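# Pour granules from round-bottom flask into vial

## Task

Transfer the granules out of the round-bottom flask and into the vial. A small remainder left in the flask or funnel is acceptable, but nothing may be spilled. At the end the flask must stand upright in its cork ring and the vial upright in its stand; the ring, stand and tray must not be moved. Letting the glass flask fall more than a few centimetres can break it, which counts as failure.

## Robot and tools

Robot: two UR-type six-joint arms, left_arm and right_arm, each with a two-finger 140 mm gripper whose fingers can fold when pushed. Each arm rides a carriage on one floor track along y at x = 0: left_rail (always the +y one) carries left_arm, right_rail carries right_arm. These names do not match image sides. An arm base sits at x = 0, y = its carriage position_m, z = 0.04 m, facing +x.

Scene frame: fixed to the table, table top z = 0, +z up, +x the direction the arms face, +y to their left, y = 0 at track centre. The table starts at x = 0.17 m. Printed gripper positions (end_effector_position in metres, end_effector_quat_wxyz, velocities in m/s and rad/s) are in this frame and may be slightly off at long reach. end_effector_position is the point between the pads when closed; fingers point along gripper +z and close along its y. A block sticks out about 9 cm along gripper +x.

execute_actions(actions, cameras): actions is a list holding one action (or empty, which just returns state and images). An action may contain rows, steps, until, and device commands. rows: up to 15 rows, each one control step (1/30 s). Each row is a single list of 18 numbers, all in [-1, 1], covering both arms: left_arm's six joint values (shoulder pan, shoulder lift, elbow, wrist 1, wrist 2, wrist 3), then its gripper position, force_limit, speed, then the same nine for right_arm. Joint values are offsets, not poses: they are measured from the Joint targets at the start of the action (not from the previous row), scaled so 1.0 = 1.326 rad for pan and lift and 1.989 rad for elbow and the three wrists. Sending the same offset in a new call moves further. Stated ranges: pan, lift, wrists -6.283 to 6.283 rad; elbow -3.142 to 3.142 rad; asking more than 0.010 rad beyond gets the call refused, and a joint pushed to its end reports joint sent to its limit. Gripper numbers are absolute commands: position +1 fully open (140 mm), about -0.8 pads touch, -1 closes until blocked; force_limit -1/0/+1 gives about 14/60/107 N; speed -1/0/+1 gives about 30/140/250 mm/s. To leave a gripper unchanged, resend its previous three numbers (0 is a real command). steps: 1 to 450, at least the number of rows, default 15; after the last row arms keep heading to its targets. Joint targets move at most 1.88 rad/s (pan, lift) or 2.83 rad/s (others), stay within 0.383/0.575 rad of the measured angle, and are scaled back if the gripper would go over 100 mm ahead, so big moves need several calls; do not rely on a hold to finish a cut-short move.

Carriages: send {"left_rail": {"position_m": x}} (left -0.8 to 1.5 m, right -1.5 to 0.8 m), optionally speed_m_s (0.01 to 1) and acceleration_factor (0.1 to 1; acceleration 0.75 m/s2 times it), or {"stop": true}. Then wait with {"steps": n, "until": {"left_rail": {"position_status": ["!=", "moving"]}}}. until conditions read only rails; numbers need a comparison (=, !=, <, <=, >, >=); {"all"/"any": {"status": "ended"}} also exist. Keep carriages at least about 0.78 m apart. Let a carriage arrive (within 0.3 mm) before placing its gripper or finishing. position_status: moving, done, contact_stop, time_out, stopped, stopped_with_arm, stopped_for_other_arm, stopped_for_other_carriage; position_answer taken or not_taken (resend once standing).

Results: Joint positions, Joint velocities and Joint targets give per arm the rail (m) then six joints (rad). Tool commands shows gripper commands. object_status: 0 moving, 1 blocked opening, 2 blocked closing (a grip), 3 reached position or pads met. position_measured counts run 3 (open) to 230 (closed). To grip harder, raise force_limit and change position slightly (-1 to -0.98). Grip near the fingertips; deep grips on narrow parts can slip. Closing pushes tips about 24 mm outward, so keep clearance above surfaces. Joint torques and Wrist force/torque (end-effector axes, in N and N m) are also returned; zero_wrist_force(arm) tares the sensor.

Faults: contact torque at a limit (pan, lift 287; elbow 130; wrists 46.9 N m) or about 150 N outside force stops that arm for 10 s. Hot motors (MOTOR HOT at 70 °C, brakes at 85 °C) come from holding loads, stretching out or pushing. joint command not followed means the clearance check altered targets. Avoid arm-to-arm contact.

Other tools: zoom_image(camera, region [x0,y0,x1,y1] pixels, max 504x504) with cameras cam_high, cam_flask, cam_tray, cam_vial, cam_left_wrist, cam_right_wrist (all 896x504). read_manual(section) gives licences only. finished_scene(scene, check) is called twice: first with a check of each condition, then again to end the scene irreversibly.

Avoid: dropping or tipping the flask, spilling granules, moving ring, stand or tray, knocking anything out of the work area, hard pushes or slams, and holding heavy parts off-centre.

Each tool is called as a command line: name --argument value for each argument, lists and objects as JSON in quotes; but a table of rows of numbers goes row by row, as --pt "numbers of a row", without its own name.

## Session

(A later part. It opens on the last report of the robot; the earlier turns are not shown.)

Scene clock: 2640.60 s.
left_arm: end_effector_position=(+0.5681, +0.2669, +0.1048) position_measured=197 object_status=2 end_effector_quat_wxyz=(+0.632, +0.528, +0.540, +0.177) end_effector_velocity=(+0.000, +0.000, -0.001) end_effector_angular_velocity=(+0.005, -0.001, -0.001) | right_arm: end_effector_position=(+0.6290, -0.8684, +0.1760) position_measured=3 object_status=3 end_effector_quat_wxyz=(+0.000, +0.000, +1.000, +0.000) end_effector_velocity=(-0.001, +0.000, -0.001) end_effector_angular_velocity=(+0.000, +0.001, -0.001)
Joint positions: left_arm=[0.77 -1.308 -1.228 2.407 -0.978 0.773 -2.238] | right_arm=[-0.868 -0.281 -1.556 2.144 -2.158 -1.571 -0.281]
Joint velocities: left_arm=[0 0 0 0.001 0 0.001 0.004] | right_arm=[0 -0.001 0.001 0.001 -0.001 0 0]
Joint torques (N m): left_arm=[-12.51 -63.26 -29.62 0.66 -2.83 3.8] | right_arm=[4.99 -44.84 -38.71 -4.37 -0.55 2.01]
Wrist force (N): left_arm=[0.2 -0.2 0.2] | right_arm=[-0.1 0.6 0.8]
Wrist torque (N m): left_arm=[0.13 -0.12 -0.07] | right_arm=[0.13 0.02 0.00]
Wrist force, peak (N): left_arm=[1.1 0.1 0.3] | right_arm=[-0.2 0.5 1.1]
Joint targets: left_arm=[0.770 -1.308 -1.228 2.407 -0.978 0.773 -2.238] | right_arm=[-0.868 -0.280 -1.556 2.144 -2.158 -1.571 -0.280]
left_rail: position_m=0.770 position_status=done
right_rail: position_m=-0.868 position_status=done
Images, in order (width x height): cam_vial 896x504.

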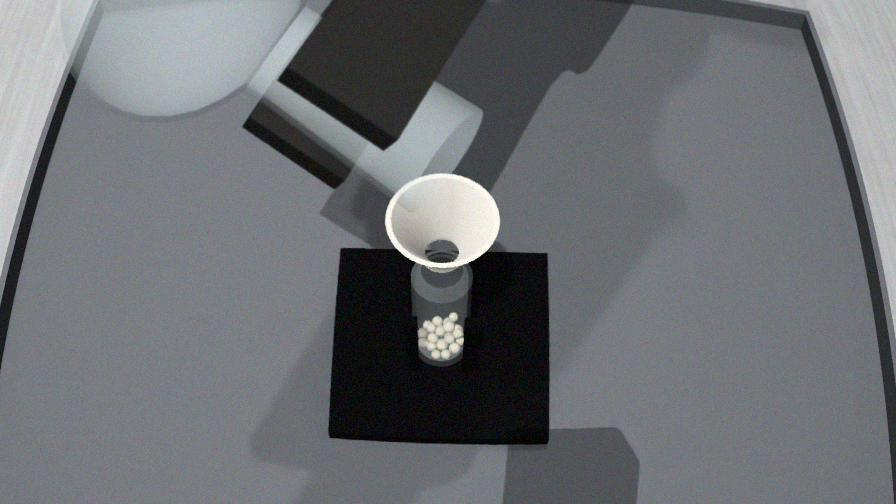

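execute_actions --actions '[{"rows": [[-0.0000474,-0.0000429,0.0000169,0.0000183,-0.000031,0.000225,-1,-0.6,-1,0,0,0,0,0,0,1,1,1],[-0.000341,-0.000309,0.000122,0.000132,-0.000223,0.001619,-1,-0.6,-1,0,0,0,0,0,0,1,1,1],[-0.001029,-0.000931,0.000367,0.000398,-0.000672,0.004881,-1,-0.6,-1,0,0,0,0,0,0,1,1,1],[-0.002166,-0.001959,0.000773,0.000837,-0.001415,0.010276,-1,-0.6,-1,0,0,0,0,0,0,1,1,1],[-0.00373,-0.003373,0.001332,0.001442,-0.002437,0.017694,-1,-0.6,-1,0,0,0,0,0,0,1,1,1],[-0.00564,-0.005101,0.002014,0.00218,-0.003685,0.026757,-1,-0.6,-1,0,0,0,0,0,0,1,1,1],[-0.007777,-0.007034,0.002777,0.003006,-0.005081,0.036898,-1,-0.6,-1,0,0,0,0,0,0,1,1,1],[-0.009991,-0.009037,0.003568,0.003862,-0.006528,0.047401,-1,-0.6,-1,0,0,0,0,0,0,1,1,1],[-0.012128,-0.01097,0.004331,0.004688,-0.007924,0.057542,-1,-0.6,-1,0,0,0,0,0,0,1,1,1],[-0.014038,-0.012698,0.005013,0.005426,-0.009172,0.066605,-1,-0.6,-1,0,0,0,0,0,0,1,1,1],[-0.015602,-0.014112,0.005572,0.006031,-0.010194,0.074023,-1,-0.6,-1,0,0,0,0,0,0,1,1,1],[-0.016739,-0.01514,0.005978,0.00647,-0.010937,0.079418,-1,-0.6,-1,0,0,0,0,0,0,1,1,1],[-0.017427,-0.015762,0.006223,0.006736,-0.011386,0.08268,-1,-0.6,-1,0,0,0,0,0,0,1,1,1],[-0.01772,-0.016028,0.006328,0.006849,-0.011578,0.084071,-1,-0.6,-1,0,0,0,0,0,0,1,1,1],[-0.017768,-0.016071,0.006345,0.006868,-0.011609,0.084299,-1,-0.6,-1,0,0,0,0,0,0,1,1,1]], "steps": 20}]' --cameras '["cam_vial"]'

Scene clock: 2657.00 s.
left_arm: end_effector_position=(+0.5580, +0.2687, +0.1110) position_measured=197 object_status=2 end_effector_quat_wxyz=(+0.614, +0.573, +0.492, +0.232) end_effector_velocity=(+0.000, +0.001, +0.000) end_effector_angular_velocity=(+0.003, -0.001, +0.000) | right_arm: end_effector_position=(+0.6290, -0.8684, +0.1760) position_measured=3 object_status=3 end_effector_quat_wxyz=(+0.000, +0.000, +1.000, +0.000) end_effector_velocity=(+0.000, -0.001, -0.001) end_effector_angular_velocity=(-0.001, +0.002, -0.002)
Joint positions: left_arm=[0.77 -1.332 -1.25 2.419 -0.964 0.75 -2.071] | right_arm=[-0.868 -0.281 -1.556 2.144 -2.158 -1.571 -0.281]
Joint velocities: left_arm=[0 0 0 0.001 0 -0.001 0.002] | right_arm=[0 -0.002 0.001 0 0 -0.001 0]
Joint torques (N m): left_arm=[-11.1 -62.04 -5.43 0.9 -2.77 3.5] | right_arm=[3.49 -45.94 -41.03 -4.33 -0.28 2.3]
Wrist force (N): left_arm=[0.7 0.1 -0.2] | right_arm=[0.1 0.3 0.8]
Wrist torque (N m): left_arm=[0.21 -0.19 -0.07] | right_arm=[0.07 -0.03 0.00]
Wrist force, peak (N): left_arm=[0.9 -0.3 0.2] | right_arm=[0.0 0.4 1.1]
Joint targets: left_arm=[0.770 -1.332 -1.250 2.419 -0.964 0.750 -2.070] | right_arm=[-0.868 -0.280 -1.556 2.144 -2.158 -1.571 -0.280]
left_rail: position_m=0.770 position_status=done
right_rail: position_m=-0.868 position_status=done
Images, in order (width x height): cam_vial 896x504.

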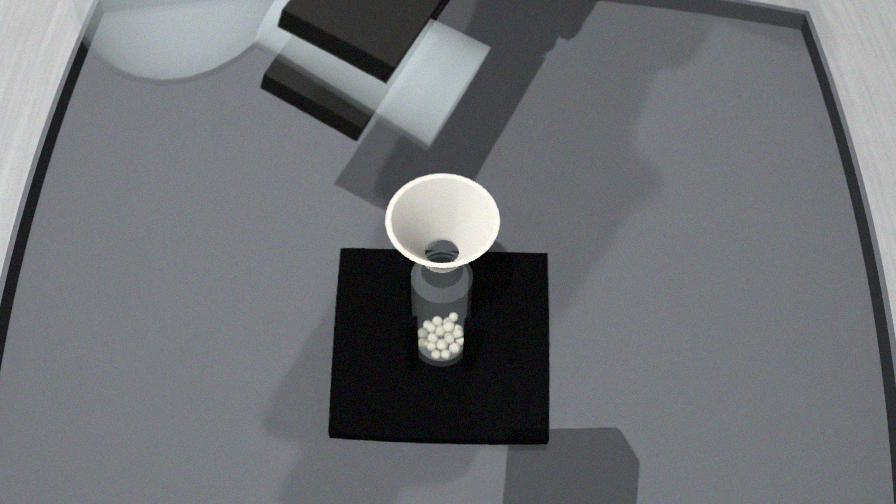

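execute_actions --actions '[{"rows": [[-0.000269,0.000137,0.000128,-0.000496,-0.000193,0.000672,-1,-0.6,-1,0,0,0,0,0,0,1,1,1],[-0.001932,0.000986,0.000924,-0.003566,-0.00139,0.004831,-1,-0.6,-1,0,0,0,0,0,0,1,1,1],[-0.005827,0.002975,0.002786,-0.010753,-0.004193,0.014568,-1,-0.6,-1,0,0,0,0,0,0,1,1,1],[-0.012268,0.006263,0.005865,-0.02264,-0.008828,0.030672,-1,-0.6,-1,0,0,0,0,0,0,1,1,1],[-0.021125,0.010784,0.010099,-0.038983,-0.0152,0.052814,-1,-0.6,-1,0,0,0,0,0,0,1,1,1],[-0.031944,0.016308,0.015271,-0.058948,-0.022985,0.079862,-1,-0.6,-1,0,0,0,0,0,0,1,1,1],[-0.044051,0.022489,0.021059,-0.081291,-0.031697,0.110131,-1,-0.6,-1,0,0,0,0,0,0,1,1,1],[-0.056592,0.02889,0.027053,-0.104431,-0.04072,0.141482,-1,-0.6,-1,0,0,0,0,0,0,1,1,1],[-0.068699,0.035071,0.032841,-0.126774,-0.049432,0.171751,-1,-0.6,-1,0,0,0,0,0,0,1,1,1],[-0.079518,0.040595,0.038013,-0.146739,-0.057217,0.198799,-1,-0.6,-1,0,0,0,0,0,0,1,1,1],[-0.088375,0.045116,0.042247,-0.163082,-0.063589,0.220941,-1,-0.6,-1,0,0,0,0,0,0,1,1,1],[-0.094816,0.048404,0.045326,-0.174969,-0.068224,0.237045,-1,-0.6,-1,0,0,0,0,0,0,1,1,1],[-0.098711,0.050393,0.047188,-0.182156,-0.071027,0.246782,-1,-0.6,-1,0,0,0,0,0,0,1,1,1],[-0.100371,0.05124,0.047982,-0.185221,-0.072221,0.250934,-1,-0.6,-1,0,0,0,0,0,0,1,1,1],[-0.100643,0.051379,0.048112,-0.185722,-0.072417,0.251613,-1,-0.6,-1,0,0,0,0,0,0,1,1,1]], "steps": 21}]' --cameras '["cam_vial", "cam_tray"]'

Scene clock: 2690.77 s.
left_arm: end_effector_position=(+0.5108, +0.2604, +0.1121) position_measured=197 object_status=2 end_effector_quat_wxyz=(+0.608, +0.608, +0.361, +0.361) end_effector_velocity=(+0.000, +0.000, +0.000) end_effector_angular_velocity=(+0.002, -0.002, +0.000) | right_arm: end_effector_position=(+0.6290, -0.8684, +0.1760) position_measured=3 object_status=3 end_effector_quat_wxyz=(+0.000, +0.000, +1.000, +0.000) end_effector_velocity=(+0.000, +0.001, +0.001) end_effector_angular_velocity=(-0.001, -0.002, +0.001)
Joint positions: left_arm=[0.77 -1.465 -1.182 2.515 -1.333 0.606 -1.57] | right_arm=[-0.868 -0.281 -1.556 2.144 -2.158 -1.571 -0.28]
Joint velocities: left_arm=[0 -0.001 0 0 -0.003 -0.001 0.004] | right_arm=[0 0.001 -0.002 0 0.001 0 0]
Joint torques (N m): left_arm=[-12.49 -39.76 1.76 -4.11 -2.09 3.05] | right_arm=[4.74 -47.96 -39.95 -4.1 -0.49 2.59]
Wrist force (N): left_arm=[-0.6 -0.6 0.4] | right_arm=[0.0 0.4 0.7]
Wrist torque (N m): left_arm=[0.11 0.04 -0.08] | right_arm=[0.08 0.00 0.00]
Wrist force, peak (N): left_arm=[-1.0 -1.2 -0.5] | right_arm=[0.0 0.2 1.2]
Joint targets: left_arm=[0.770 -1.465 -1.181 2.515 -1.333 0.606 -1.570] | right_arm=[-0.868 -0.280 -1.556 2.144 -2.158 -1.571 -0.280]
left_rail: position_m=0.770 position_status=done
right_rail: position_m=-0.868 position_status=done
Images, in order (width x height): cam_tray 896x504, cam_vial 896x504.

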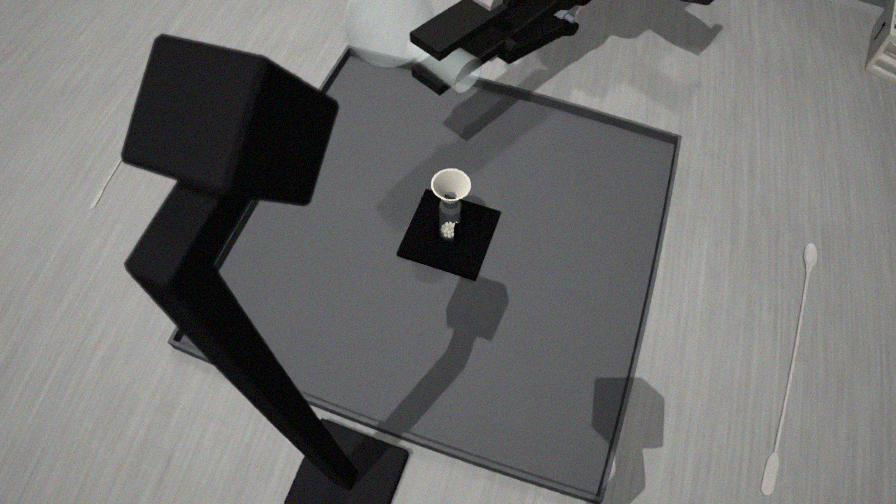

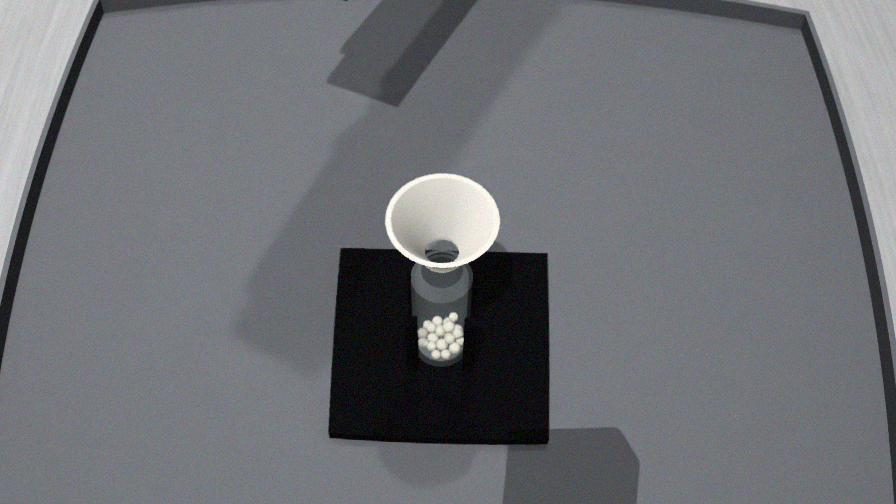

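execute_actions --actions '[{"rows": [[-0.000152,-0.000276,0.0000623,0.000122,-0.000102,0.000865,-1,-0.6,-1,0,0,0,0,0,0,1,1,1],[-0.001361,-0.002462,0.000556,0.001085,-0.000907,0.00772,-1,-0.6,-1,0,0,0,0,0,0,1,1,1],[-0.00427,-0.007724,0.001746,0.003404,-0.002847,0.024221,-1,-0.6,-1,0,0,0,0,0,0,1,1,1],[-0.009096,-0.016453,0.003719,0.00725,-0.006064,0.051594,-1,-0.6,-1,0,0,0,0,0,0,1,1,1],[-0.015623,-0.028258,0.006387,0.012452,-0.010415,0.088613,-1,-0.6,-1,0,0,0,0,0,0,1,1,1],[-0.023206,-0.041974,0.009487,0.018496,-0.015471,0.131622,-1,-0.6,-1,0,0,0,0,0,0,1,1,1],[-0.030941,-0.055965,0.012649,0.024661,-0.020628,0.175496,-1,-0.6,-1,0,0,0,0,0,0,1,1,1],[-0.038677,-0.069957,0.015812,0.030827,-0.025785,0.219374,-1,-0.6,-1,0,0,0,0,0,0,1,1,1],[-0.046413,-0.083948,0.018974,0.036992,-0.030942,0.263248,-1,-0.6,-1,0,0,0,0,0,0,1,1,1],[-0.053995,-0.097664,0.022074,0.043036,-0.035997,0.306257,-1,-0.6,-1,0,0,0,0,0,0,1,1,1],[-0.060522,-0.109469,0.024742,0.048238,-0.040348,0.343276,-1,-0.6,-1,0,0,0,0,0,0,1,1,1],[-0.065348,-0.118198,0.026715,0.052084,-0.043566,0.370649,-1,-0.6,-1,0,0,0,0,0,0,1,1,1],[-0.068257,-0.12346,0.027904,0.054403,-0.045505,0.38715,-1,-0.6,-1,0,0,0,0,0,0,1,1,1],[-0.069466,-0.125646,0.028398,0.055366,-0.046311,0.394005,-1,-0.6,-1,0,0,0,0,0,0,1,1,1],[-0.069619,-0.125922,0.028461,0.055488,-0.046413,0.39487,-1,-0.6,-1,0,0,0,0,0,0,1,1,1]], "steps": 20}]' --cameras '["cam_high"]'

Scene clock: 2727.17 s.
left_arm: end_effector_position=(+0.4775, +0.2793, +0.1610) position_measured=197 object_status=2 end_effector_quat_wxyz=(+0.424, +0.700, +0.100, +0.566) end_effector_velocity=(+0.000, +0.000, +0.000) end_effector_angular_velocity=(+0.004, -0.002, -0.001) | right_arm: end_effector_position=(+0.6290, -0.8684, +0.1760) position_measured=3 object_status=3 end_effector_quat_wxyz=(+0.000, +0.000, +1.000, +0.000) end_effector_velocity=(+0.000, +0.000, -0.001) end_effector_angular_velocity=(+0.000, +0.002, +0.001)
Joint positions: left_arm=[0.77 -1.557 -1.348 2.572 -1.223 0.514 -0.785] | right_arm=[-0.868 -0.281 -1.556 2.144 -2.158 -1.571 -0.28]
Joint velocities: left_arm=[0 0 -0.001 0.001 0 0.001 0.004] | right_arm=[0 0.001 0.001 0 0 0 0]
Joint torques (N m): left_arm=[-11.26 -50.51 -3.98 0.36 -2.45 3.3] | right_arm=[4.83 -42.93 -39.98 -4.16 -0.53 2.1]
Wrist force (N): left_arm=[-0.8 -0.5 0.6] | right_arm=[-0.2 0.3 0.7]
Wrist torque (N m): left_arm=[0.17 0.01 -0.03] | right_arm=[0.07 0.04 0.00]
Wrist force, peak (N): left_arm=[-0.4 -1.7 1.5] | right_arm=[-0.2 0.4 1.0]
Joint targets: left_arm=[0.770 -1.557 -1.348 2.572 -1.223 0.513 -0.785] | right_arm=[-0.868 -0.280 -1.556 2.144 -2.158 -1.571 -0.280]
left_rail: position_m=0.770 position_status=done
right_rail: position_m=-0.868 position_status=done
Images, in order (width x height): cam_high 896x504.

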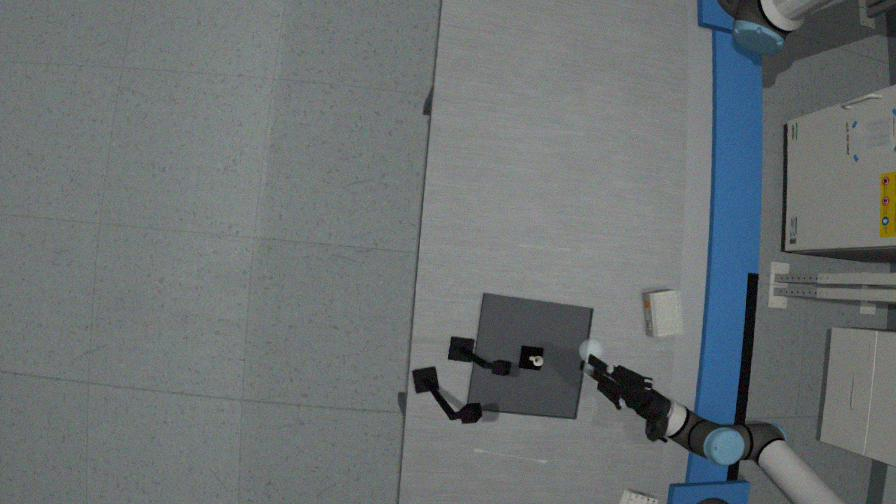

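execute_actions --actions '[{"left_rail": {"position_m": 1.45}, "rows": [[-0.000152,-0.000276,0.0000623,0.000122,-0.000102,0.000865,-1,-0.6,-1,0,0,0,0,0,0,1,1,1],[-0.001361,-0.002462,0.000556,0.001085,-0.000907,0.00772,-1,-0.6,-1,0,0,0,0,0,0,1,1,1],[-0.00427,-0.007724,0.001746,0.003404,-0.002847,0.024221,-1,-0.6,-1,0,0,0,0,0,0,1,1,1],[-0.009096,-0.016453,0.003719,0.00725,-0.006064,0.051594,-1,-0.6,-1,0,0,0,0,0,0,1,1,1],[-0.015623,-0.028258,0.006387,0.012452,-0.010415,0.088613,-1,-0.6,-1,0,0,0,0,0,0,1,1,1],[-0.023206,-0.041974,0.009487,0.018496,-0.015471,0.131622,-1,-0.6,-1,0,0,0,0,0,0,1,1,1],[-0.030941,-0.055965,0.012649,0.024661,-0.020628,0.175496,-1,-0.6,-1,0,0,0,0,0,0,1,1,1],[-0.038677,-0.069957,0.015812,0.030827,-0.025785,0.219374,-1,-0.6,-1,0,0,0,0,0,0,1,1,1],[-0.046413,-0.083948,0.018974,0.036992,-0.030942,0.263248,-1,-0.6,-1,0,0,0,0,0,0,1,1,1],[-0.053995,-0.097664,0.022074,0.043036,-0.035997,0.306257,-1,-0.6,-1,0,0,0,0,0,0,1,1,1],[-0.060522,-0.109469,0.024742,0.048238,-0.040348,0.343276,-1,-0.6,-1,0,0,0,0,0,0,1,1,1],[-0.065348,-0.118198,0.026715,0.052084,-0.043566,0.370649,-1,-0.6,-1,0,0,0,0,0,0,1,1,1],[-0.068257,-0.12346,0.027904,0.054403,-0.045505,0.38715,-1,-0.6,-1,0,0,0,0,0,0,1,1,1],[-0.069466,-0.125646,0.028398,0.055366,-0.046311,0.394005,-1,-0.6,-1,0,0,0,0,0,0,1,1,1],[-0.069618,-0.125922,0.028461,0.055488,-0.046412,0.39487,-1,-0.6,-1,0,0,0,0,0,0,1,1,1]], "steps": 200, "until": {"any": {"status": "ended"}}}]' --cameras '["cam_flask", "cam_high"]'

Scene clock: 2744.93 s.
left_arm: end_effector_position=(+0.4499, +0.9872, +0.1999) position_measured=197 object_status=2 end_effector_quat_wxyz=(+0.175, +0.685, -0.175, +0.685) end_effector_velocity=(+0.000, +0.002, +0.000) end_effector_angular_velocity=(+0.001, +0.000, +0.000) | right_arm: end_effector_position=(+0.6290, -0.8684, +0.1760) position_measured=3 object_status=3 end_effector_quat_wxyz=(+0.000, +0.000, +1.000, +0.000) end_effector_velocity=(-0.001, +0.000, +0.000) end_effector_angular_velocity=(+0.000, +0.001, +0.000)
Joint positions: left_arm=[1.45 -1.65 -1.515 2.628 -1.113 0.421 0.001] | right_arm=[-0.868 -0.281 -1.556 2.144 -2.158 -1.571 -0.28]
Joint velocities: left_arm=[0.001 0 0 0.001 0 0 0] | right_arm=[0 0 -0.001 0.002 0 -0.001 0]
Joint torques (N m): left_arm=[-10.54 -36.21 -14.41 0.01 -1.85 3.26] | right_arm=[5.38 -45.99 -38.86 -4.44 -0.36 2.09]
Wrist force (N): left_arm=[-1.5 -0.8 1.0] | right_arm=[0.2 0.6 0.6]
Wrist torque (N m): left_arm=[0.03 0.09 -0.07] | right_arm=[0.14 -0.06 0.00]
Wrist force, peak (N): left_arm=[-2.9 -0.6 2.6] | right_arm=[-0.1 0.9 0.9]
Joint targets: left_arm=[1.450 -1.650 -1.515 2.628 -1.113 0.421 0.001] | right_arm=[-0.868 -0.280 -1.556 2.144 -2.158 -1.571 -0.280]
left_rail: position_m=1.450 position_status=done
right_rail: position_m=-0.868 position_status=done
Images, in order (width x height): cam_high 896x504, cam_flask 896x504.

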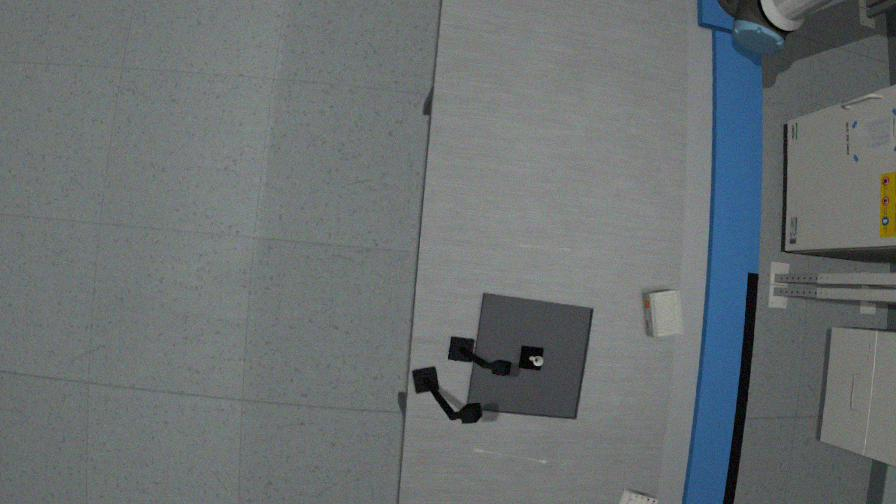

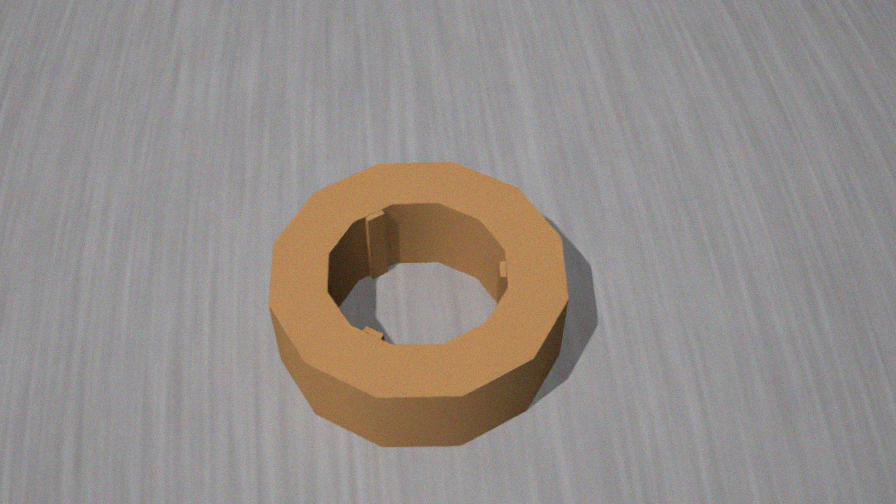

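execute_actions --actions '[{"rows": [[0.000519,0.000243,-0.000136,-0.0000255,0.000346,0,-1,-0.6,-1,0,0,0,0,0,0,1,1,1],[0.003735,0.001744,-0.000979,-0.000184,0.00249,0,-1,-0.6,-1,0,0,0,0,0,0,1,1,1],[0.011263,0.005261,-0.002953,-0.000554,0.007509,0,-1,-0.6,-1,0,0,0,0,0,0,1,1,1],[0.023713,0.011075,-0.006217,-0.001166,0.015808,0,-1,-0.6,-1,0,0,0,0,0,0,1,1,1],[0.040831,0.019071,-0.010706,-0.002008,0.027221,0,-1,-0.6,-1,0,0,0,0,0,0,1,1,1],[0.061742,0.028838,-0.016189,-0.003037,0.041162,0,-1,-0.6,-1,0,0,0,0,0,0,1,1,1],[0.085144,0.039768,-0.022324,-0.004188,0.056762,0,-1,-0.6,-1,0,0,0,0,0,0,1,1,1],[0.109381,0.051089,-0.028679,-0.00538,0.072921,0,-1,-0.6,-1,0,0,0,0,0,0,1,1,1],[0.132783,0.062019,-0.034815,-0.006531,0.088522,0,-1,-0.6,-1,0,0,0,0,0,0,1,1,1],[0.153694,0.071786,-0.040298,-0.00756,0.102463,0,-1,-0.6,-1,0,0,0,0,0,0,1,1,1],[0.170812,0.079782,-0.044786,-0.008402,0.113875,0,-1,-0.6,-1,0,0,0,0,0,0,1,1,1],[0.183262,0.085596,-0.04805,-0.009014,0.122175,0,-1,-0.6,-1,0,0,0,0,0,0,1,1,1],[0.19079,0.089113,-0.050024,-0.009384,0.127194,0,-1,-0.6,-1,0,0,0,0,0,0,1,1,1],[0.194,0.090612,-0.050866,-0.009542,0.129333,0,-1,-0.6,-1,0,0,0,0,0,0,1,1,1],[0.194525,0.090857,-0.051004,-0.009568,0.129684,0,-1,-0.6,-1,0,0,0,0,0,0,1,1,1]], "steps": 18}]' --cameras '["cam_flask", "cam_left_wrist"]'

Scene clock: 2800.77 s.
left_arm: end_effector_position=(+0.5324, +0.9733, +0.1866) position_measured=197 object_status=2 end_effector_quat_wxyz=(+0.175, +0.685, -0.175, +0.685) end_effector_velocity=(+0.002, +0.001, -0.001) end_effector_angular_velocity=(-0.001, +0.001, +0.001) | right_arm: end_effector_position=(+0.6290, -0.8684, +0.1760) position_measured=3 object_status=3 end_effector_quat_wxyz=(+0.000, +0.000, +1.000, +0.000) end_effector_velocity=(+0.000, +0.001, -0.001) end_effector_angular_velocity=(+0.001, +0.000, +0.001)
Joint positions: left_arm=[1.45 -1.392 -1.395 2.527 -1.132 0.679 0.001] | right_arm=[-0.868 -0.281 -1.556 2.144 -2.158 -1.571 -0.28]
Joint velocities: left_arm=[0 0.005 0.002 -0.001 0 0.003 -0.002] | right_arm=[0 0.001 0 0.001 -0.001 0.001 0.001]
Joint torques (N m): left_arm=[16.08 -27.4 -31.31 -4 3.03 3.34] | right_arm=[8.32 -42.53 -39.79 -4.39 -0.03 2.34]
Wrist force (N): left_arm=[-1.5 -1.1 0.6] | right_arm=[-0.1 0.2 0.7]
Wrist torque (N m): left_arm=[-0.05 0.11 -0.04] | right_arm=[0.05 0.02 0.01]
Wrist force, peak (N): left_arm=[-2.1 -1.6 2.5] | right_arm=[-0.2 0.9 0.9]
Joint targets: left_arm=[1.450 -1.392 -1.395 2.527 -1.132 0.679 0.001] | right_arm=[-0.868 -0.280 -1.556 2.144 -2.158 -1.571 -0.280]
left_rail: position_m=1.450 position_status=done
right_rail: position_m=-0.868 position_status=done
Images, in order (width x height): cam_flask 896x504, cam_left_wrist 896x504.

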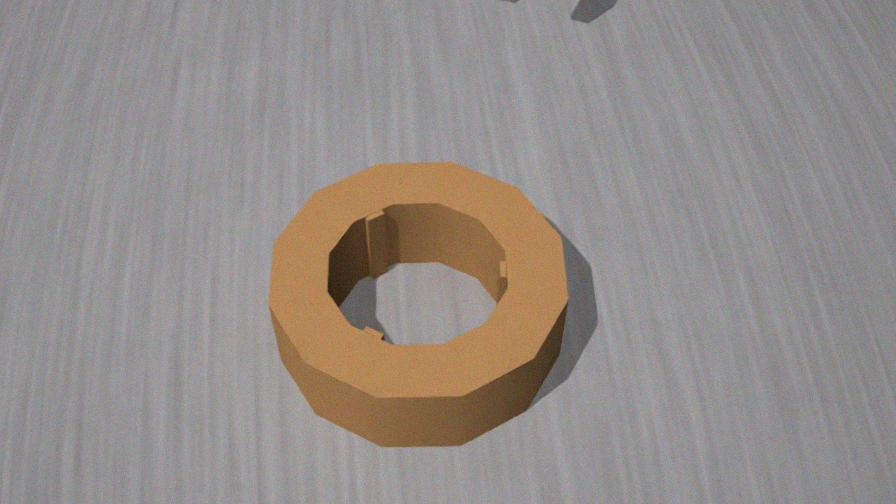

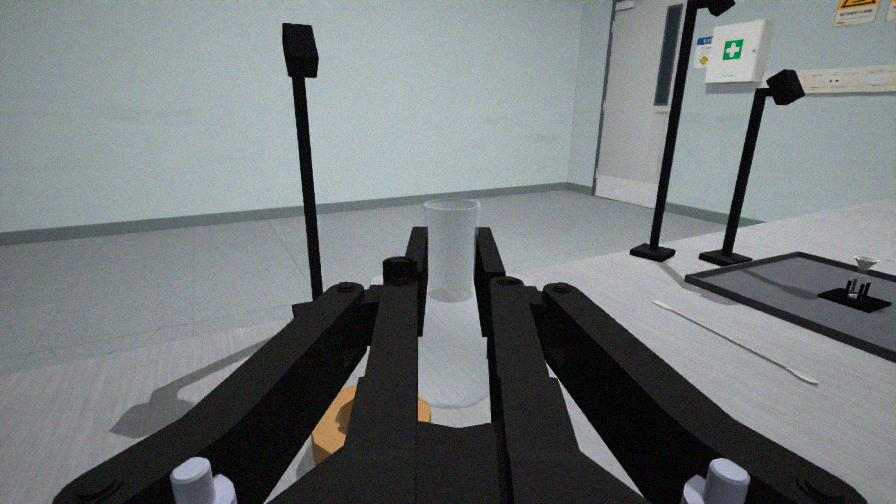

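execute_actions --actions '[{"rows": [[0.000519,0.000243,-0.000136,-0.0000255,0.000346,0,-1,-0.6,-1,0,0,0,0,0,0,1,1,1],[0.003735,0.001744,-0.000979,-0.000184,0.00249,0,-1,-0.6,-1,0,0,0,0,0,0,1,1,1],[0.011263,0.005261,-0.002953,-0.000554,0.007509,0,-1,-0.6,-1,0,0,0,0,0,0,1,1,1],[0.023713,0.011075,-0.006217,-0.001166,0.015808,0,-1,-0.6,-1,0,0,0,0,0,0,1,1,1],[0.040831,0.019071,-0.010706,-0.002008,0.027221,0,-1,-0.6,-1,0,0,0,0,0,0,1,1,1],[0.061742,0.028838,-0.016189,-0.003037,0.041162,0,-1,-0.6,-1,0,0,0,0,0,0,1,1,1],[0.085144,0.039768,-0.022324,-0.004188,0.056762,0,-1,-0.6,-1,0,0,0,0,0,0,1,1,1],[0.109381,0.051089,-0.028679,-0.00538,0.072921,0,-1,-0.6,-1,0,0,0,0,0,0,1,1,1],[0.132783,0.062019,-0.034815,-0.006531,0.088522,0,-1,-0.6,-1,0,0,0,0,0,0,1,1,1],[0.153694,0.071786,-0.040298,-0.00756,0.102463,0,-1,-0.6,-1,0,0,0,0,0,0,1,1,1],[0.170812,0.079782,-0.044786,-0.008402,0.113875,0,-1,-0.6,-1,0,0,0,0,0,0,1,1,1],[0.183262,0.085596,-0.04805,-0.009014,0.122175,0,-1,-0.6,-1,0,0,0,0,0,0,1,1,1],[0.19079,0.089113,-0.050024,-0.009384,0.127194,0,-1,-0.6,-1,0,0,0,0,0,0,1,1,1],[0.194,0.090612,-0.050866,-0.009542,0.129333,0,-1,-0.6,-1,0,0,0,0,0,0,1,1,1],[0.194525,0.090857,-0.051003,-0.009568,0.129683,0,-1,-0.6,-1,0,0,0,0,0,0,1,1,1]], "steps": 21}]' --cameras '["cam_flask"]'

Scene clock: 2813.47 s.
left_arm: end_effector_position=(+0.6307, +0.9872, +0.1649) position_measured=197 object_status=2 end_effector_quat_wxyz=(+0.175, +0.685, -0.175, +0.685) end_effector_velocity=(+0.002, +0.001, +0.000) end_effector_angular_velocity=(-0.001, +0.000, +0.001) | right_arm: end_effector_position=(+0.6290, -0.8684, +0.1760) position_measured=3 object_status=3 end_effector_quat_wxyz=(+0.000, +0.000, +1.000, +0.000) end_effector_velocity=(+0.000, +0.000, +0.000) end_effector_angular_velocity=(+0.000, +0.001, +0.000)
Joint positions: left_arm=[1.45 -1.134 -1.275 2.426 -1.151 0.937 0.001] | right_arm=[-0.868 -0.281 -1.556 2.144 -2.158 -1.571 -0.281]
Joint velocities: left_arm=[0 0.004 0.002 -0.002 0 0.003 -0.001] | right_arm=[0 0 0.001 -0.001 0.001 0 0]
Joint torques (N m): left_arm=[12.68 -40.62 -32.4 -4.6 3.45 3.28] | right_arm=[7.28 -45.85 -40.56 -4.52 -0.62 2.19]
Wrist force (N): left_arm=[-1.7 -0.7 0.6] | right_arm=[0.0 0.4 0.6]
Wrist torque (N m): left_arm=[0.06 0.13 -0.05] | right_arm=[0.08 0.00 0.00]
Wrist force, peak (N): left_arm=[-2.4 -2.4 2.7] | right_arm=[-0.3 0.6 1.0]
Joint targets: left_arm=[1.450 -1.134 -1.274 2.425 -1.151 0.937 0.001] | right_arm=[-0.868 -0.280 -1.556 2.144 -2.158 -1.571 -0.280]
left_rail: position_m=1.450 position_status=done
right_rail: position_m=-0.868 position_status=done
Images, in order (width x height): cam_flask 896x504.

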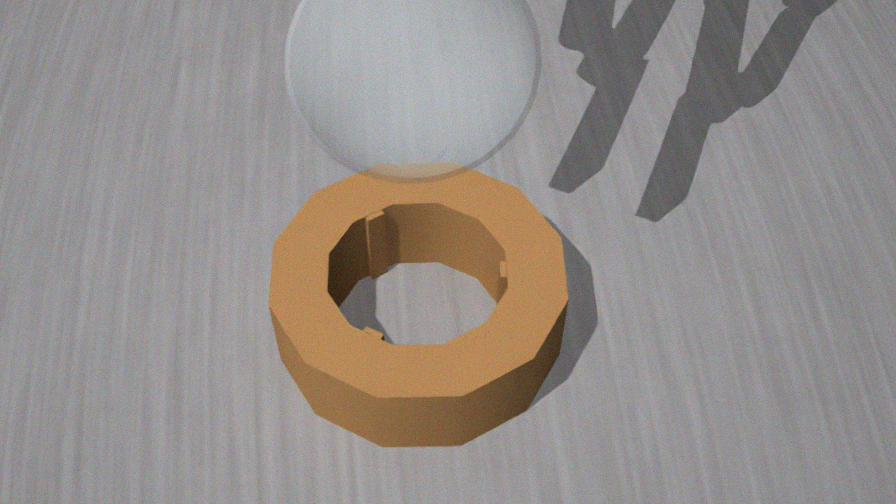

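execute_actions --actions '[{"rows": [[0.0000006,0.000241,0.0000116,-0.000172,0.0000004,0,-1,-0.6,-1,0,0,0,0,0,0,1,1,1],[0.0000043,0.00173,0.0000831,-0.001237,0.0000029,0,-1,-0.6,-1,0,0,0,0,0,0,1,1,1],[0.0000131,0.005217,0.000251,-0.003729,0.0000087,0,-1,-0.6,-1,0,0,0,0,0,0,1,1,1],[0.0000275,0.010985,0.000528,-0.007851,0.0000184,0,-1,-0.6,-1,0,0,0,0,0,0,1,1,1],[0.0000474,0.018915,0.000909,-0.013518,0.0000317,0,-1,-0.6,-1,0,0,0,0,0,0,1,1,1],[0.0000717,0.028602,0.001374,-0.020442,0.0000479,0,-1,-0.6,-1,0,0,0,0,0,0,1,1,1],[0.0000989,0.039442,0.001895,-0.02819,0.0000661,0,-1,-0.6,-1,0,0,0,0,0,0,1,1,1],[0.000127,0.05067,0.002434,-0.036214,0.0000849,0,-1,-0.6,-1,0,0,0,0,0,0,1,1,1],[0.000154,0.06151,0.002955,-0.043962,0.000103,0,-1,-0.6,-1,0,0,0,0,0,0,1,1,1],[0.000179,0.071197,0.00342,-0.050886,0.000119,0,-1,-0.6,-1,0,0,0,0,0,0,1,1,1],[0.000198,0.079127,0.003801,-0.056553,0.000133,0,-1,-0.6,-1,0,0,0,0,0,0,1,1,1],[0.000213,0.084895,0.004078,-0.060675,0.000142,0,-1,-0.6,-1,0,0,0,0,0,0,1,1,1],[0.000222,0.088382,0.004246,-0.063167,0.000148,0,-1,-0.6,-1,0,0,0,0,0,0,1,1,1],[0.000225,0.089869,0.004317,-0.06423,0.000151,0,-1,-0.6,-1,0,0,0,0,0,0,1,1,1],[0.000226,0.090112,0.004329,-0.064404,0.000151,0,-1,-0.6,-1,0,0,0,0,0,0,1,1,1]], "steps": 20}]' --cameras '["cam_flask"]'

Scene clock: 2844.90 s.
left_arm: end_effector_position=(+0.6310, +0.9874, +0.1140) position_measured=197 object_status=2 end_effector_quat_wxyz=(+0.175, +0.685, -0.175, +0.685) end_effector_velocity=(+0.000, +0.000, -0.002) end_effector_angular_velocity=(-0.001, +0.002, -0.002) | right_arm: end_effector_position=(+0.6290, -0.8684, +0.1760) position_measured=3 object_status=3 end_effector_quat_wxyz=(+0.000, +0.000, +1.000, +0.000) end_effector_velocity=(+0.001, -0.001, +0.001) end_effector_angular_velocity=(-0.002, -0.002, +0.000)
Joint positions: left_arm=[1.45 -1.134 -1.155 2.434 -1.278 0.937 0.001] | right_arm=[-0.868 -0.281 -1.556 2.144 -2.158 -1.571 -0.281]
Joint velocities: left_arm=[0 0 0.003 0 -0.002 0.001 -0.002] | right_arm=[0 -0.001 0 -0.001 -0.001 -0.001 0]
Joint torques (N m): left_arm=[13.14 -43.2 -2.2 -5.09 2.78 3.25] | right_arm=[4.39 -44.42 -40.09 -4.31 -0.42 2.33]
Wrist force (N): left_arm=[-2.1 -0.7 0.7] | right_arm=[0.2 0.5 0.6]
Wrist torque (N m): left_arm=[0.08 0.19 -0.05] | right_arm=[0.12 -0.05 0.01]
Wrist force, peak (N): left_arm=[-3.2 -0.8 0.2] | right_arm=[0.3 0.4 1.0]
Joint targets: left_arm=[1.450 -1.134 -1.155 2.434 -1.279 0.937 0.001] | right_arm=[-0.868 -0.280 -1.556 2.144 -2.158 -1.571 -0.280]
left_rail: position_m=1.450 position_status=done
right_rail: position_m=-0.868 position_status=done
Images, in order (width x height): cam_flask 896x504.

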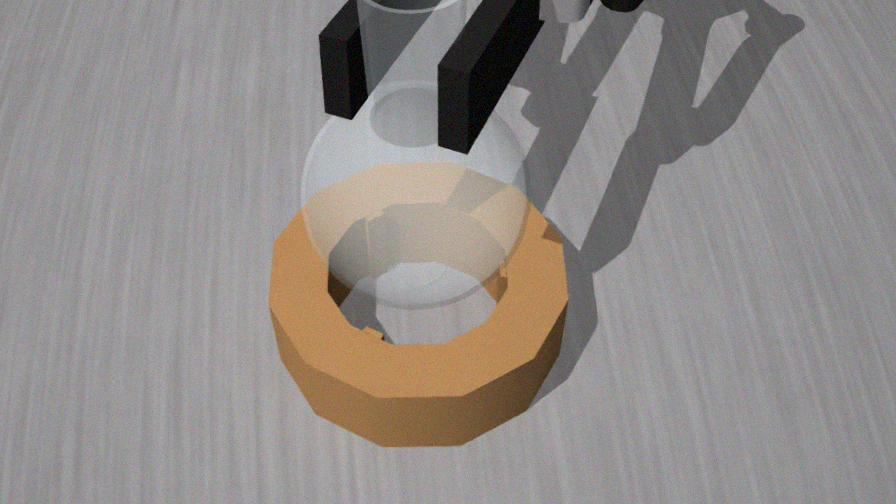

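zero_wrist_force --arm "left_arm"

execute_actions --actions '[{"rows": [[0,0.0000658,0.0000005,-0.0000443,0,0,-1,-0.6,-1,0,0,0,0,0,0,1,1,1],[0,0.000473,0.0000033,-0.000319,0,0,-1,-0.6,-1,0,0,0,0,0,0,1,1,1],[0,0.001427,0.0000098,-0.000961,0,0,-1,-0.6,-1,0,0,0,0,0,0,1,1,1],[0,0.003005,0.0000207,-0.002024,0,0,-1,-0.6,-1,0,0,0,0,0,0,1,1,1],[0,0.005174,0.0000357,-0.003485,0,0,-1,-0.6,-1,0,0,0,0,0,0,1,1,1],[0,0.007825,0.000054,-0.00527,0,0,-1,-0.6,-1,0,0,0,0,0,0,1,1,1],[0,0.01079,0.0000744,-0.007268,0,0,-1,-0.6,-1,0,0,0,0,0,0,1,1,1],[0,0.013862,0.0000956,-0.009337,0,0,-1,-0.6,-1,0,0,0,0,0,0,1,1,1],[0,0.016827,0.000116,-0.011335,0,0,-1,-0.6,-1,0,0,0,0,0,0,1,1,1],[0,0.019478,0.000134,-0.01312,0,0,-1,-0.6,-1,0,0,0,0,0,0,1,1,1],[0,0.021647,0.000149,-0.014581,0,0,-1,-0.6,-1,0,0,0,0,0,0,1,1,1],[0,0.023225,0.00016,-0.015644,0,0,-1,-0.6,-1,0,0,0,0,0,0,1,1,1],[0,0.024179,0.000167,-0.016286,0,0,-1,-0.6,-1,0,0,0,0,0,0,1,1,1],[0,0.024585,0.00017,-0.01656,0,0,-1,-0.6,-1,0,0,0,0,0,0,1,1,1],[0,0.024652,0.00017,-0.016605,0,0,-1,-0.6,-1,0,0,0,0,0,0,1,1,1]], "steps": 22}]' --cameras '["cam_flask"]'

Wrist force sensor zeroed.

Scene clock: 2863.50 s.
left_arm: end_effector_position=(+0.6310, +0.9874, +0.1004) position_measured=197 object_status=2 end_effector_quat_wxyz=(+0.175, +0.685, -0.175, +0.685) end_effector_velocity=(+0.001, +0.001, -0.001) end_effector_angular_velocity=(+0.000, +0.000, +0.002) | right_arm: end_effector_position=(+0.6290, -0.8684, +0.1760) position_measured=3 object_status=3 end_effector_quat_wxyz=(+0.000, +0.000, +1.000, +0.000) end_effector_velocity=(+0.000, +0.002, +0.000) end_effector_angular_velocity=(+0.001, +0.000, +0.002)
Joint positions: left_arm=[1.45 -1.134 -1.123 2.434 -1.311 0.937 0.001] | right_arm=[-0.868 -0.281 -1.556 2.144 -2.158 -1.571 -0.281]
Joint velocities: left_arm=[0 0.001 0.002 0 -0.002 -0.001 0] | right_arm=[0 0.002 0.001 0 -0.001 0.001 0]
Joint torques (N m): left_arm=[9 -49.43 -1.47 -5.31 2.05 3.18] | right_arm=[6.8 -44.67 -40 -4.27 -0.3 1.68]
Wrist force (N, zeroed by zero_wrist_force on left_arm): left_arm=[0.5 0.0 0.0] | right_arm=[0.2 0.4 0.7]
Wrist torque (N m, zeroed by zero_wrist_force on left_arm): left_arm=[0.00 -0.08 0.01] | right_arm=[0.08 -0.04 0.00]
Wrist force, peak (N, zeroed by zero_wrist_force on left_arm): left_arm=[1.2 0.2 -0.1] | right_arm=[-0.2 0.6 1.2]
Joint targets: left_arm=[1.450 -1.134 -1.122 2.434 -1.312 0.937 0.001] | right_arm=[-0.868 -0.280 -1.556 2.144 -2.158 -1.571 -0.280]
left_rail: position_m=1.450 position_status=done
right_rail: position_m=-0.868 position_status=done
Images, in order (width x height): cam_flask 896x504.

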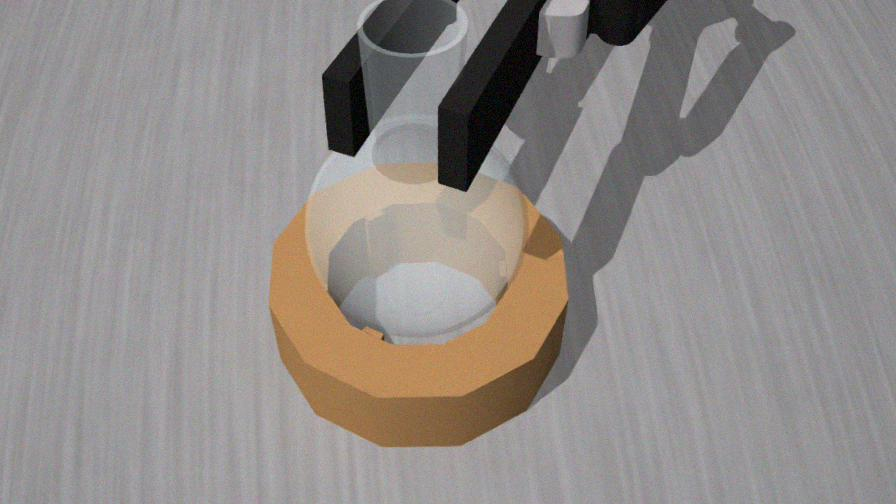

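zoom_image --camera "cam_flask" --region '[320, 0, 520, 112]'

Scaled by 2.520 from the camera's 896x504 image, which has a finer 1280x720 frame.

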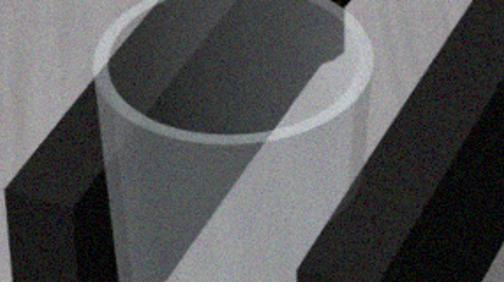

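execute_actions --actions '[{"rows": [[0,0.0000288,0.0000002,-0.0000194,0,0,-1,-0.6,-1,0,0,0,0,0,0,1,1,1],[0,0.000186,0.0000013,-0.000125,0,0,-1,-0.6,-1,0,0,0,0,0,0,1,1,1],[0,0.000495,0.0000034,-0.000334,0,0,-1,-0.6,-1,0,0,0,0,0,0,1,1,1],[0,0.0009,0.0000062,-0.000606,0,0,-1,-0.6,-1,0,0,0,0,0,0,1,1,1],[0,0.001305,0.000009,-0.000878,0,0,-1,-0.6,-1,0,0,0,0,0,0,1,1,1],[0,0.001614,0.0000111,-0.001087,0,0,-1,-0.6,-1,0,0,0,0,0,0,1,1,1],[0,0.001771,0.0000122,-0.001193,0,0,-1,-0.6,-1,0,0,0,0,0,0,1,1,1],[0,0.0018,0.0000124,-0.001212,0,0,-1,-0.6,-1,0,0,0,0,0,0,1,1,1]], "steps": 14}]' --cameras '["cam_flask"]'

zoom_image --camera "cam_flask" --region '[320, 0, 520, 112]'

Scene clock: 2883.33 s.
left_arm: end_effector_position=(+0.6310, +0.9874, +0.0994) position_measured=197 object_status=2 end_effector_quat_wxyz=(+0.175, +0.685, -0.175, +0.685) end_effector_velocity=(+0.000, +0.000, +0.000) end_effector_angular_velocity=(+0.000, +0.001, -0.001) | right_arm: end_effector_position=(+0.6290, -0.8684, +0.1760) position_measured=3 object_status=3 end_effector_quat_wxyz=(+0.000, +0.000, +1.000, +0.000) end_effector_velocity=(+0.000, +0.001, +0.000) end_effector_angular_velocity=(+0.001, +0.000, +0.001)
Joint positions: left_arm=[1.45 -1.134 -1.12 2.434 -1.314 0.937 0.001] | right_arm=[-0.868 -0.281 -1.556 2.144 -2.158 -1.571 -0.28]
Joint velocities: left_arm=[0 0.001 0 0.001 0 0.001 -0.001] | right_arm=[0 0.001 -0.001 0 0 0.001 0]
Joint torques (N m): left_arm=[7.09 -45.5 -3.16 -4.79 1.93 3.22] | right_arm=[4.7 -45.09 -39.93 -4.73 0.16 2.21]
Wrist force (N, zeroed by zero_wrist_force on left_arm): left_arm=[0.3 0.0 -0.1] | right_arm=[-0.2 0.4 0.8]
Wrist torque (N m, zeroed by zero_wrist_force on left_arm): left_arm=[0.00 -0.05 0.01] | right_arm=[0.09 0.05 0.01]
Wrist force, peak (N, zeroed by zero_wrist_force on left_arm): left_arm=[0.7 0.5 -0.5] | right_arm=[0.1 0.5 1.1]
Joint targets: left_arm=[1.450 -1.134 -1.120 2.434 -1.314 0.937 0.001] | right_arm=[-0.868 -0.280 -1.556 2.144 -2.158 -1.571 -0.280]
left_rail: position_m=1.450 position_status=done
right_rail: position_m=-0.868 position_status=done
Images, in order (width x height): cam_flask 896x504.

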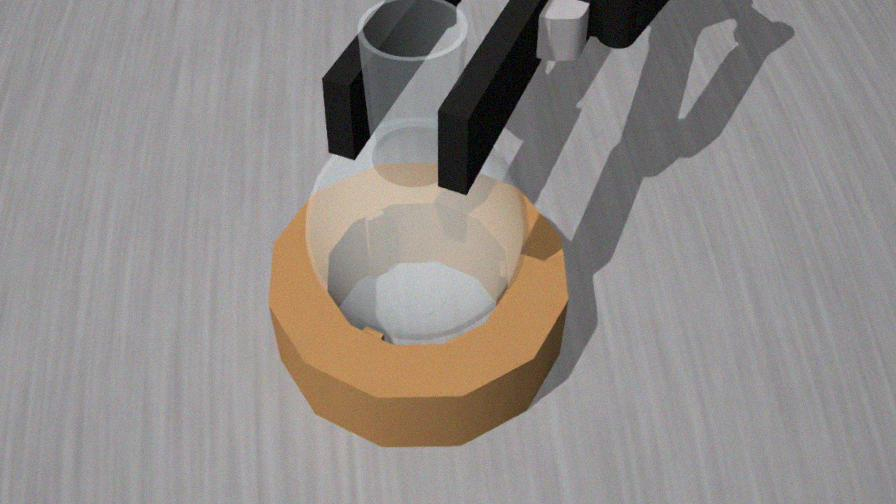

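Scaled by 2.520 from the camera's 896x504 image, which has a finer 1280x720 frame.

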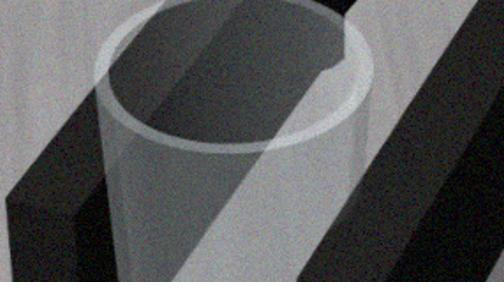

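execute_actions --actions '[{"rows": [[0,0.0000144,0.0000001,-0.0000097,0,0,-1,-0.6,-1,0,0,0,0,0,0,1,1,1],[0,0.0000932,0.0000006,-0.0000627,0,0,-1,-0.6,-1,0,0,0,0,0,0,1,1,1],[0,0.0002477,0.0000017,-0.0001668,0,0,-1,-0.6,-1,0,0,0,0,0,0,1,1,1],[0,0.00045,0.0000031,-0.000303,0,0,-1,-0.6,-1,0,0,0,0,0,0,1,1,1],[0,0.0006523,0.0000045,-0.0004392,0,0,-1,-0.6,-1,0,0,0,0,0,0,1,1,1],[0,0.0008069,0.0000056,-0.0005433,0,0,-1,-0.6,-1,0,0,0,0,0,0,1,1,1],[0,0.0008856,0.0000061,-0.0005963,0,0,-1,-0.6,-1,0,0,0,0,0,0,1,1,1],[0,0.0009,0.0000062,-0.000606,0,0,-1,-0.6,-1,0,0,0,0,0,0,1,1,1]], "steps": 14}]' --cameras '["cam_flask"]'

zoom_image --camera "cam_flask" --region '[320, 0, 520, 112]'

Scene clock: 2894.30 s.
left_arm: end_effector_position=(+0.6310, +0.9874, +0.0988) position_measured=197 object_status=2 end_effector_quat_wxyz=(+0.175, +0.685, -0.175, +0.685) end_effector_velocity=(+0.000, -0.001, +0.000) end_effector_angular_velocity=(-0.001, +0.000, +0.000) | right_arm: end_effector_position=(+0.6290, -0.8684, +0.1760) position_measured=3 object_status=3 end_effector_quat_wxyz=(+0.000, +0.000, +1.000, +0.000) end_effector_velocity=(+0.000, +0.001, +0.000) end_effector_angular_velocity=(+0.000, +0.000, +0.001)
Joint positions: left_arm=[1.45 -1.134 -1.119 2.434 -1.315 0.937 0.001] | right_arm=[-0.868 -0.281 -1.556 2.144 -2.158 -1.571 -0.28]
Joint velocities: left_arm=[0 0 0 0 -0.001 0 0] | right_arm=[0 0.001 0 0 0 0 0]
Joint torques (N m): left_arm=[2.95 -43.17 -2.06 -4.66 1.42 2.95] | right_arm=[5.3 -42.52 -40.93 -4.6 -0.77 2.22]
Wrist force (N, zeroed by zero_wrist_force on left_arm): left_arm=[1.3 0.2 -0.2] | right_arm=[-0.4 0.3 0.9]
Wrist torque (N m, zeroed by zero_wrist_force on left_arm): left_arm=[0.05 -0.13 0.01] | right_arm=[0.08 0.07 0.01]
Wrist force, peak (N, zeroed by zero_wrist_force on left_arm): left_arm=[1.4 0.0 -0.2] | right_arm=[0.1 0.4 1.1]
Joint targets: left_arm=[1.450 -1.134 -1.119 2.434 -1.315 0.937 0.001] | right_arm=[-0.868 -0.280 -1.556 2.144 -2.158 -1.571 -0.280]
left_rail: position_m=1.450 position_status=done
right_rail: position_m=-0.868 position_status=done
Images, in order (width x height): cam_flask 896x504.

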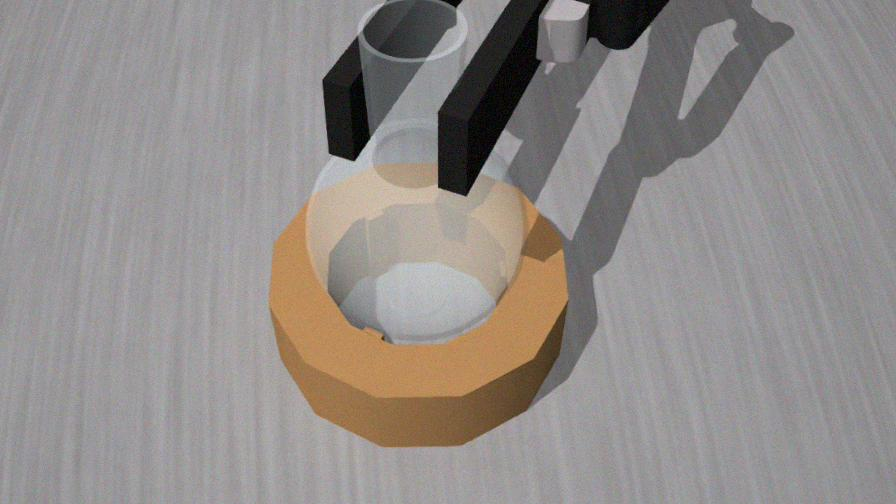

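Scaled by 2.520 from the camera's 896x504 image, which has a finer 1280x720 frame.

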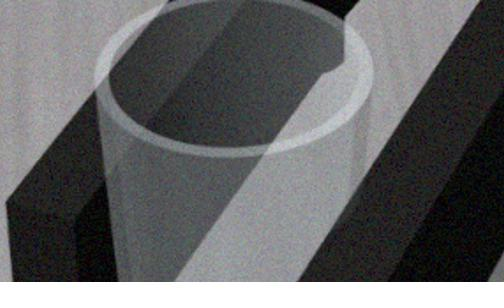

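execute_actions --actions '[{"rows": [[0,0,0,0,0,0,1,-0.6,-1,0,0,0,0,0,0,1,1,1]], "steps": 24}]' --cameras '["cam_flask"]'

zoom_image --camera "cam_flask" --region '[320, 0, 520, 112]'

Scene clock: 2925.93 s.
left_arm: end_effector_position=(+0.6310, +0.9874, +0.0988) position_measured=16 object_status=0 end_effector_quat_wxyz=(+0.175, +0.685, -0.175, +0.685) end_effector_velocity=(+0.000, +0.000, +0.000) end_effector_angular_velocity=(+0.001, -0.001, +0.001) | right_arm: end_effector_position=(+0.6290, -0.8684, +0.1760) position_measured=3 object_status=3 end_effector_quat_wxyz=(+0.000, +0.000, +1.000, +0.000) end_effector_velocity=(+0.000, +0.000, +0.000) end_effector_angular_velocity=(-0.001, +0.000, +0.002)
Joint positions: left_arm=[1.45 -1.134 -1.119 2.434 -1.315 0.937 0.001] | right_arm=[-0.868 -0.281 -1.556 2.144 -2.158 -1.571 -0.281]
Joint velocities: left_arm=[0 0 0 0 0 -0.001 0.001] | right_arm=[0 0.001 0 0 -0.001 -0.001 -0.001]
Joint torques (N m): left_arm=[-2.35 -44.78 -4.08 -1.66 0.64 2.85] | right_arm=[6.02 -45.78 -41.12 -4.61 -0.35 1.91]
Wrist force (N, zeroed by zero_wrist_force on left_arm): left_arm=[0.9 0.0 0.0] | right_arm=[0.0 0.4 0.6]
Wrist torque (N m, zeroed by zero_wrist_force on left_arm): left_arm=[-0.02 0.00 0.01] | right_arm=[0.09 -0.01 0.01]
Wrist force, peak (N, zeroed by zero_wrist_force on left_arm): left_arm=[1.5 0.1 -0.3] | right_arm=[-0.1 0.7 1.0]
Joint targets: left_arm=[1.450 -1.134 -1.119 2.434 -1.315 0.937 0.001] | right_arm=[-0.868 -0.280 -1.556 2.144 -2.158 -1.571 -0.280]
left_rail: position_m=1.450 position_status=done
right_rail: position_m=-0.868 position_status=done
not at rest: the robot was still moving 3 seconds after this call's last action.
Images, in order (width x height): cam_flask 896x504.

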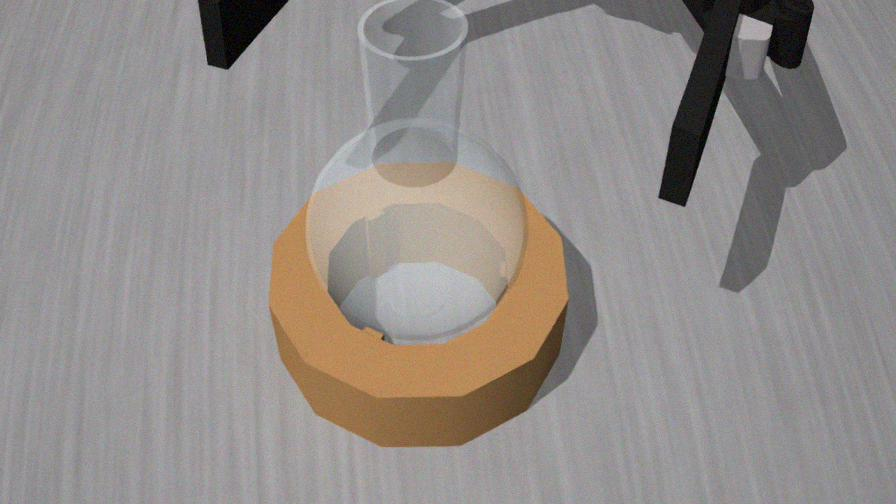

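Scaled by 2.520 from the camera's 896x504 image, which has a finer 1280x720 frame.

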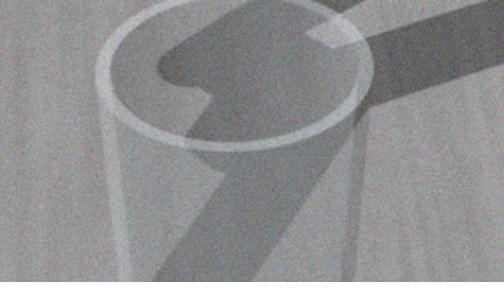

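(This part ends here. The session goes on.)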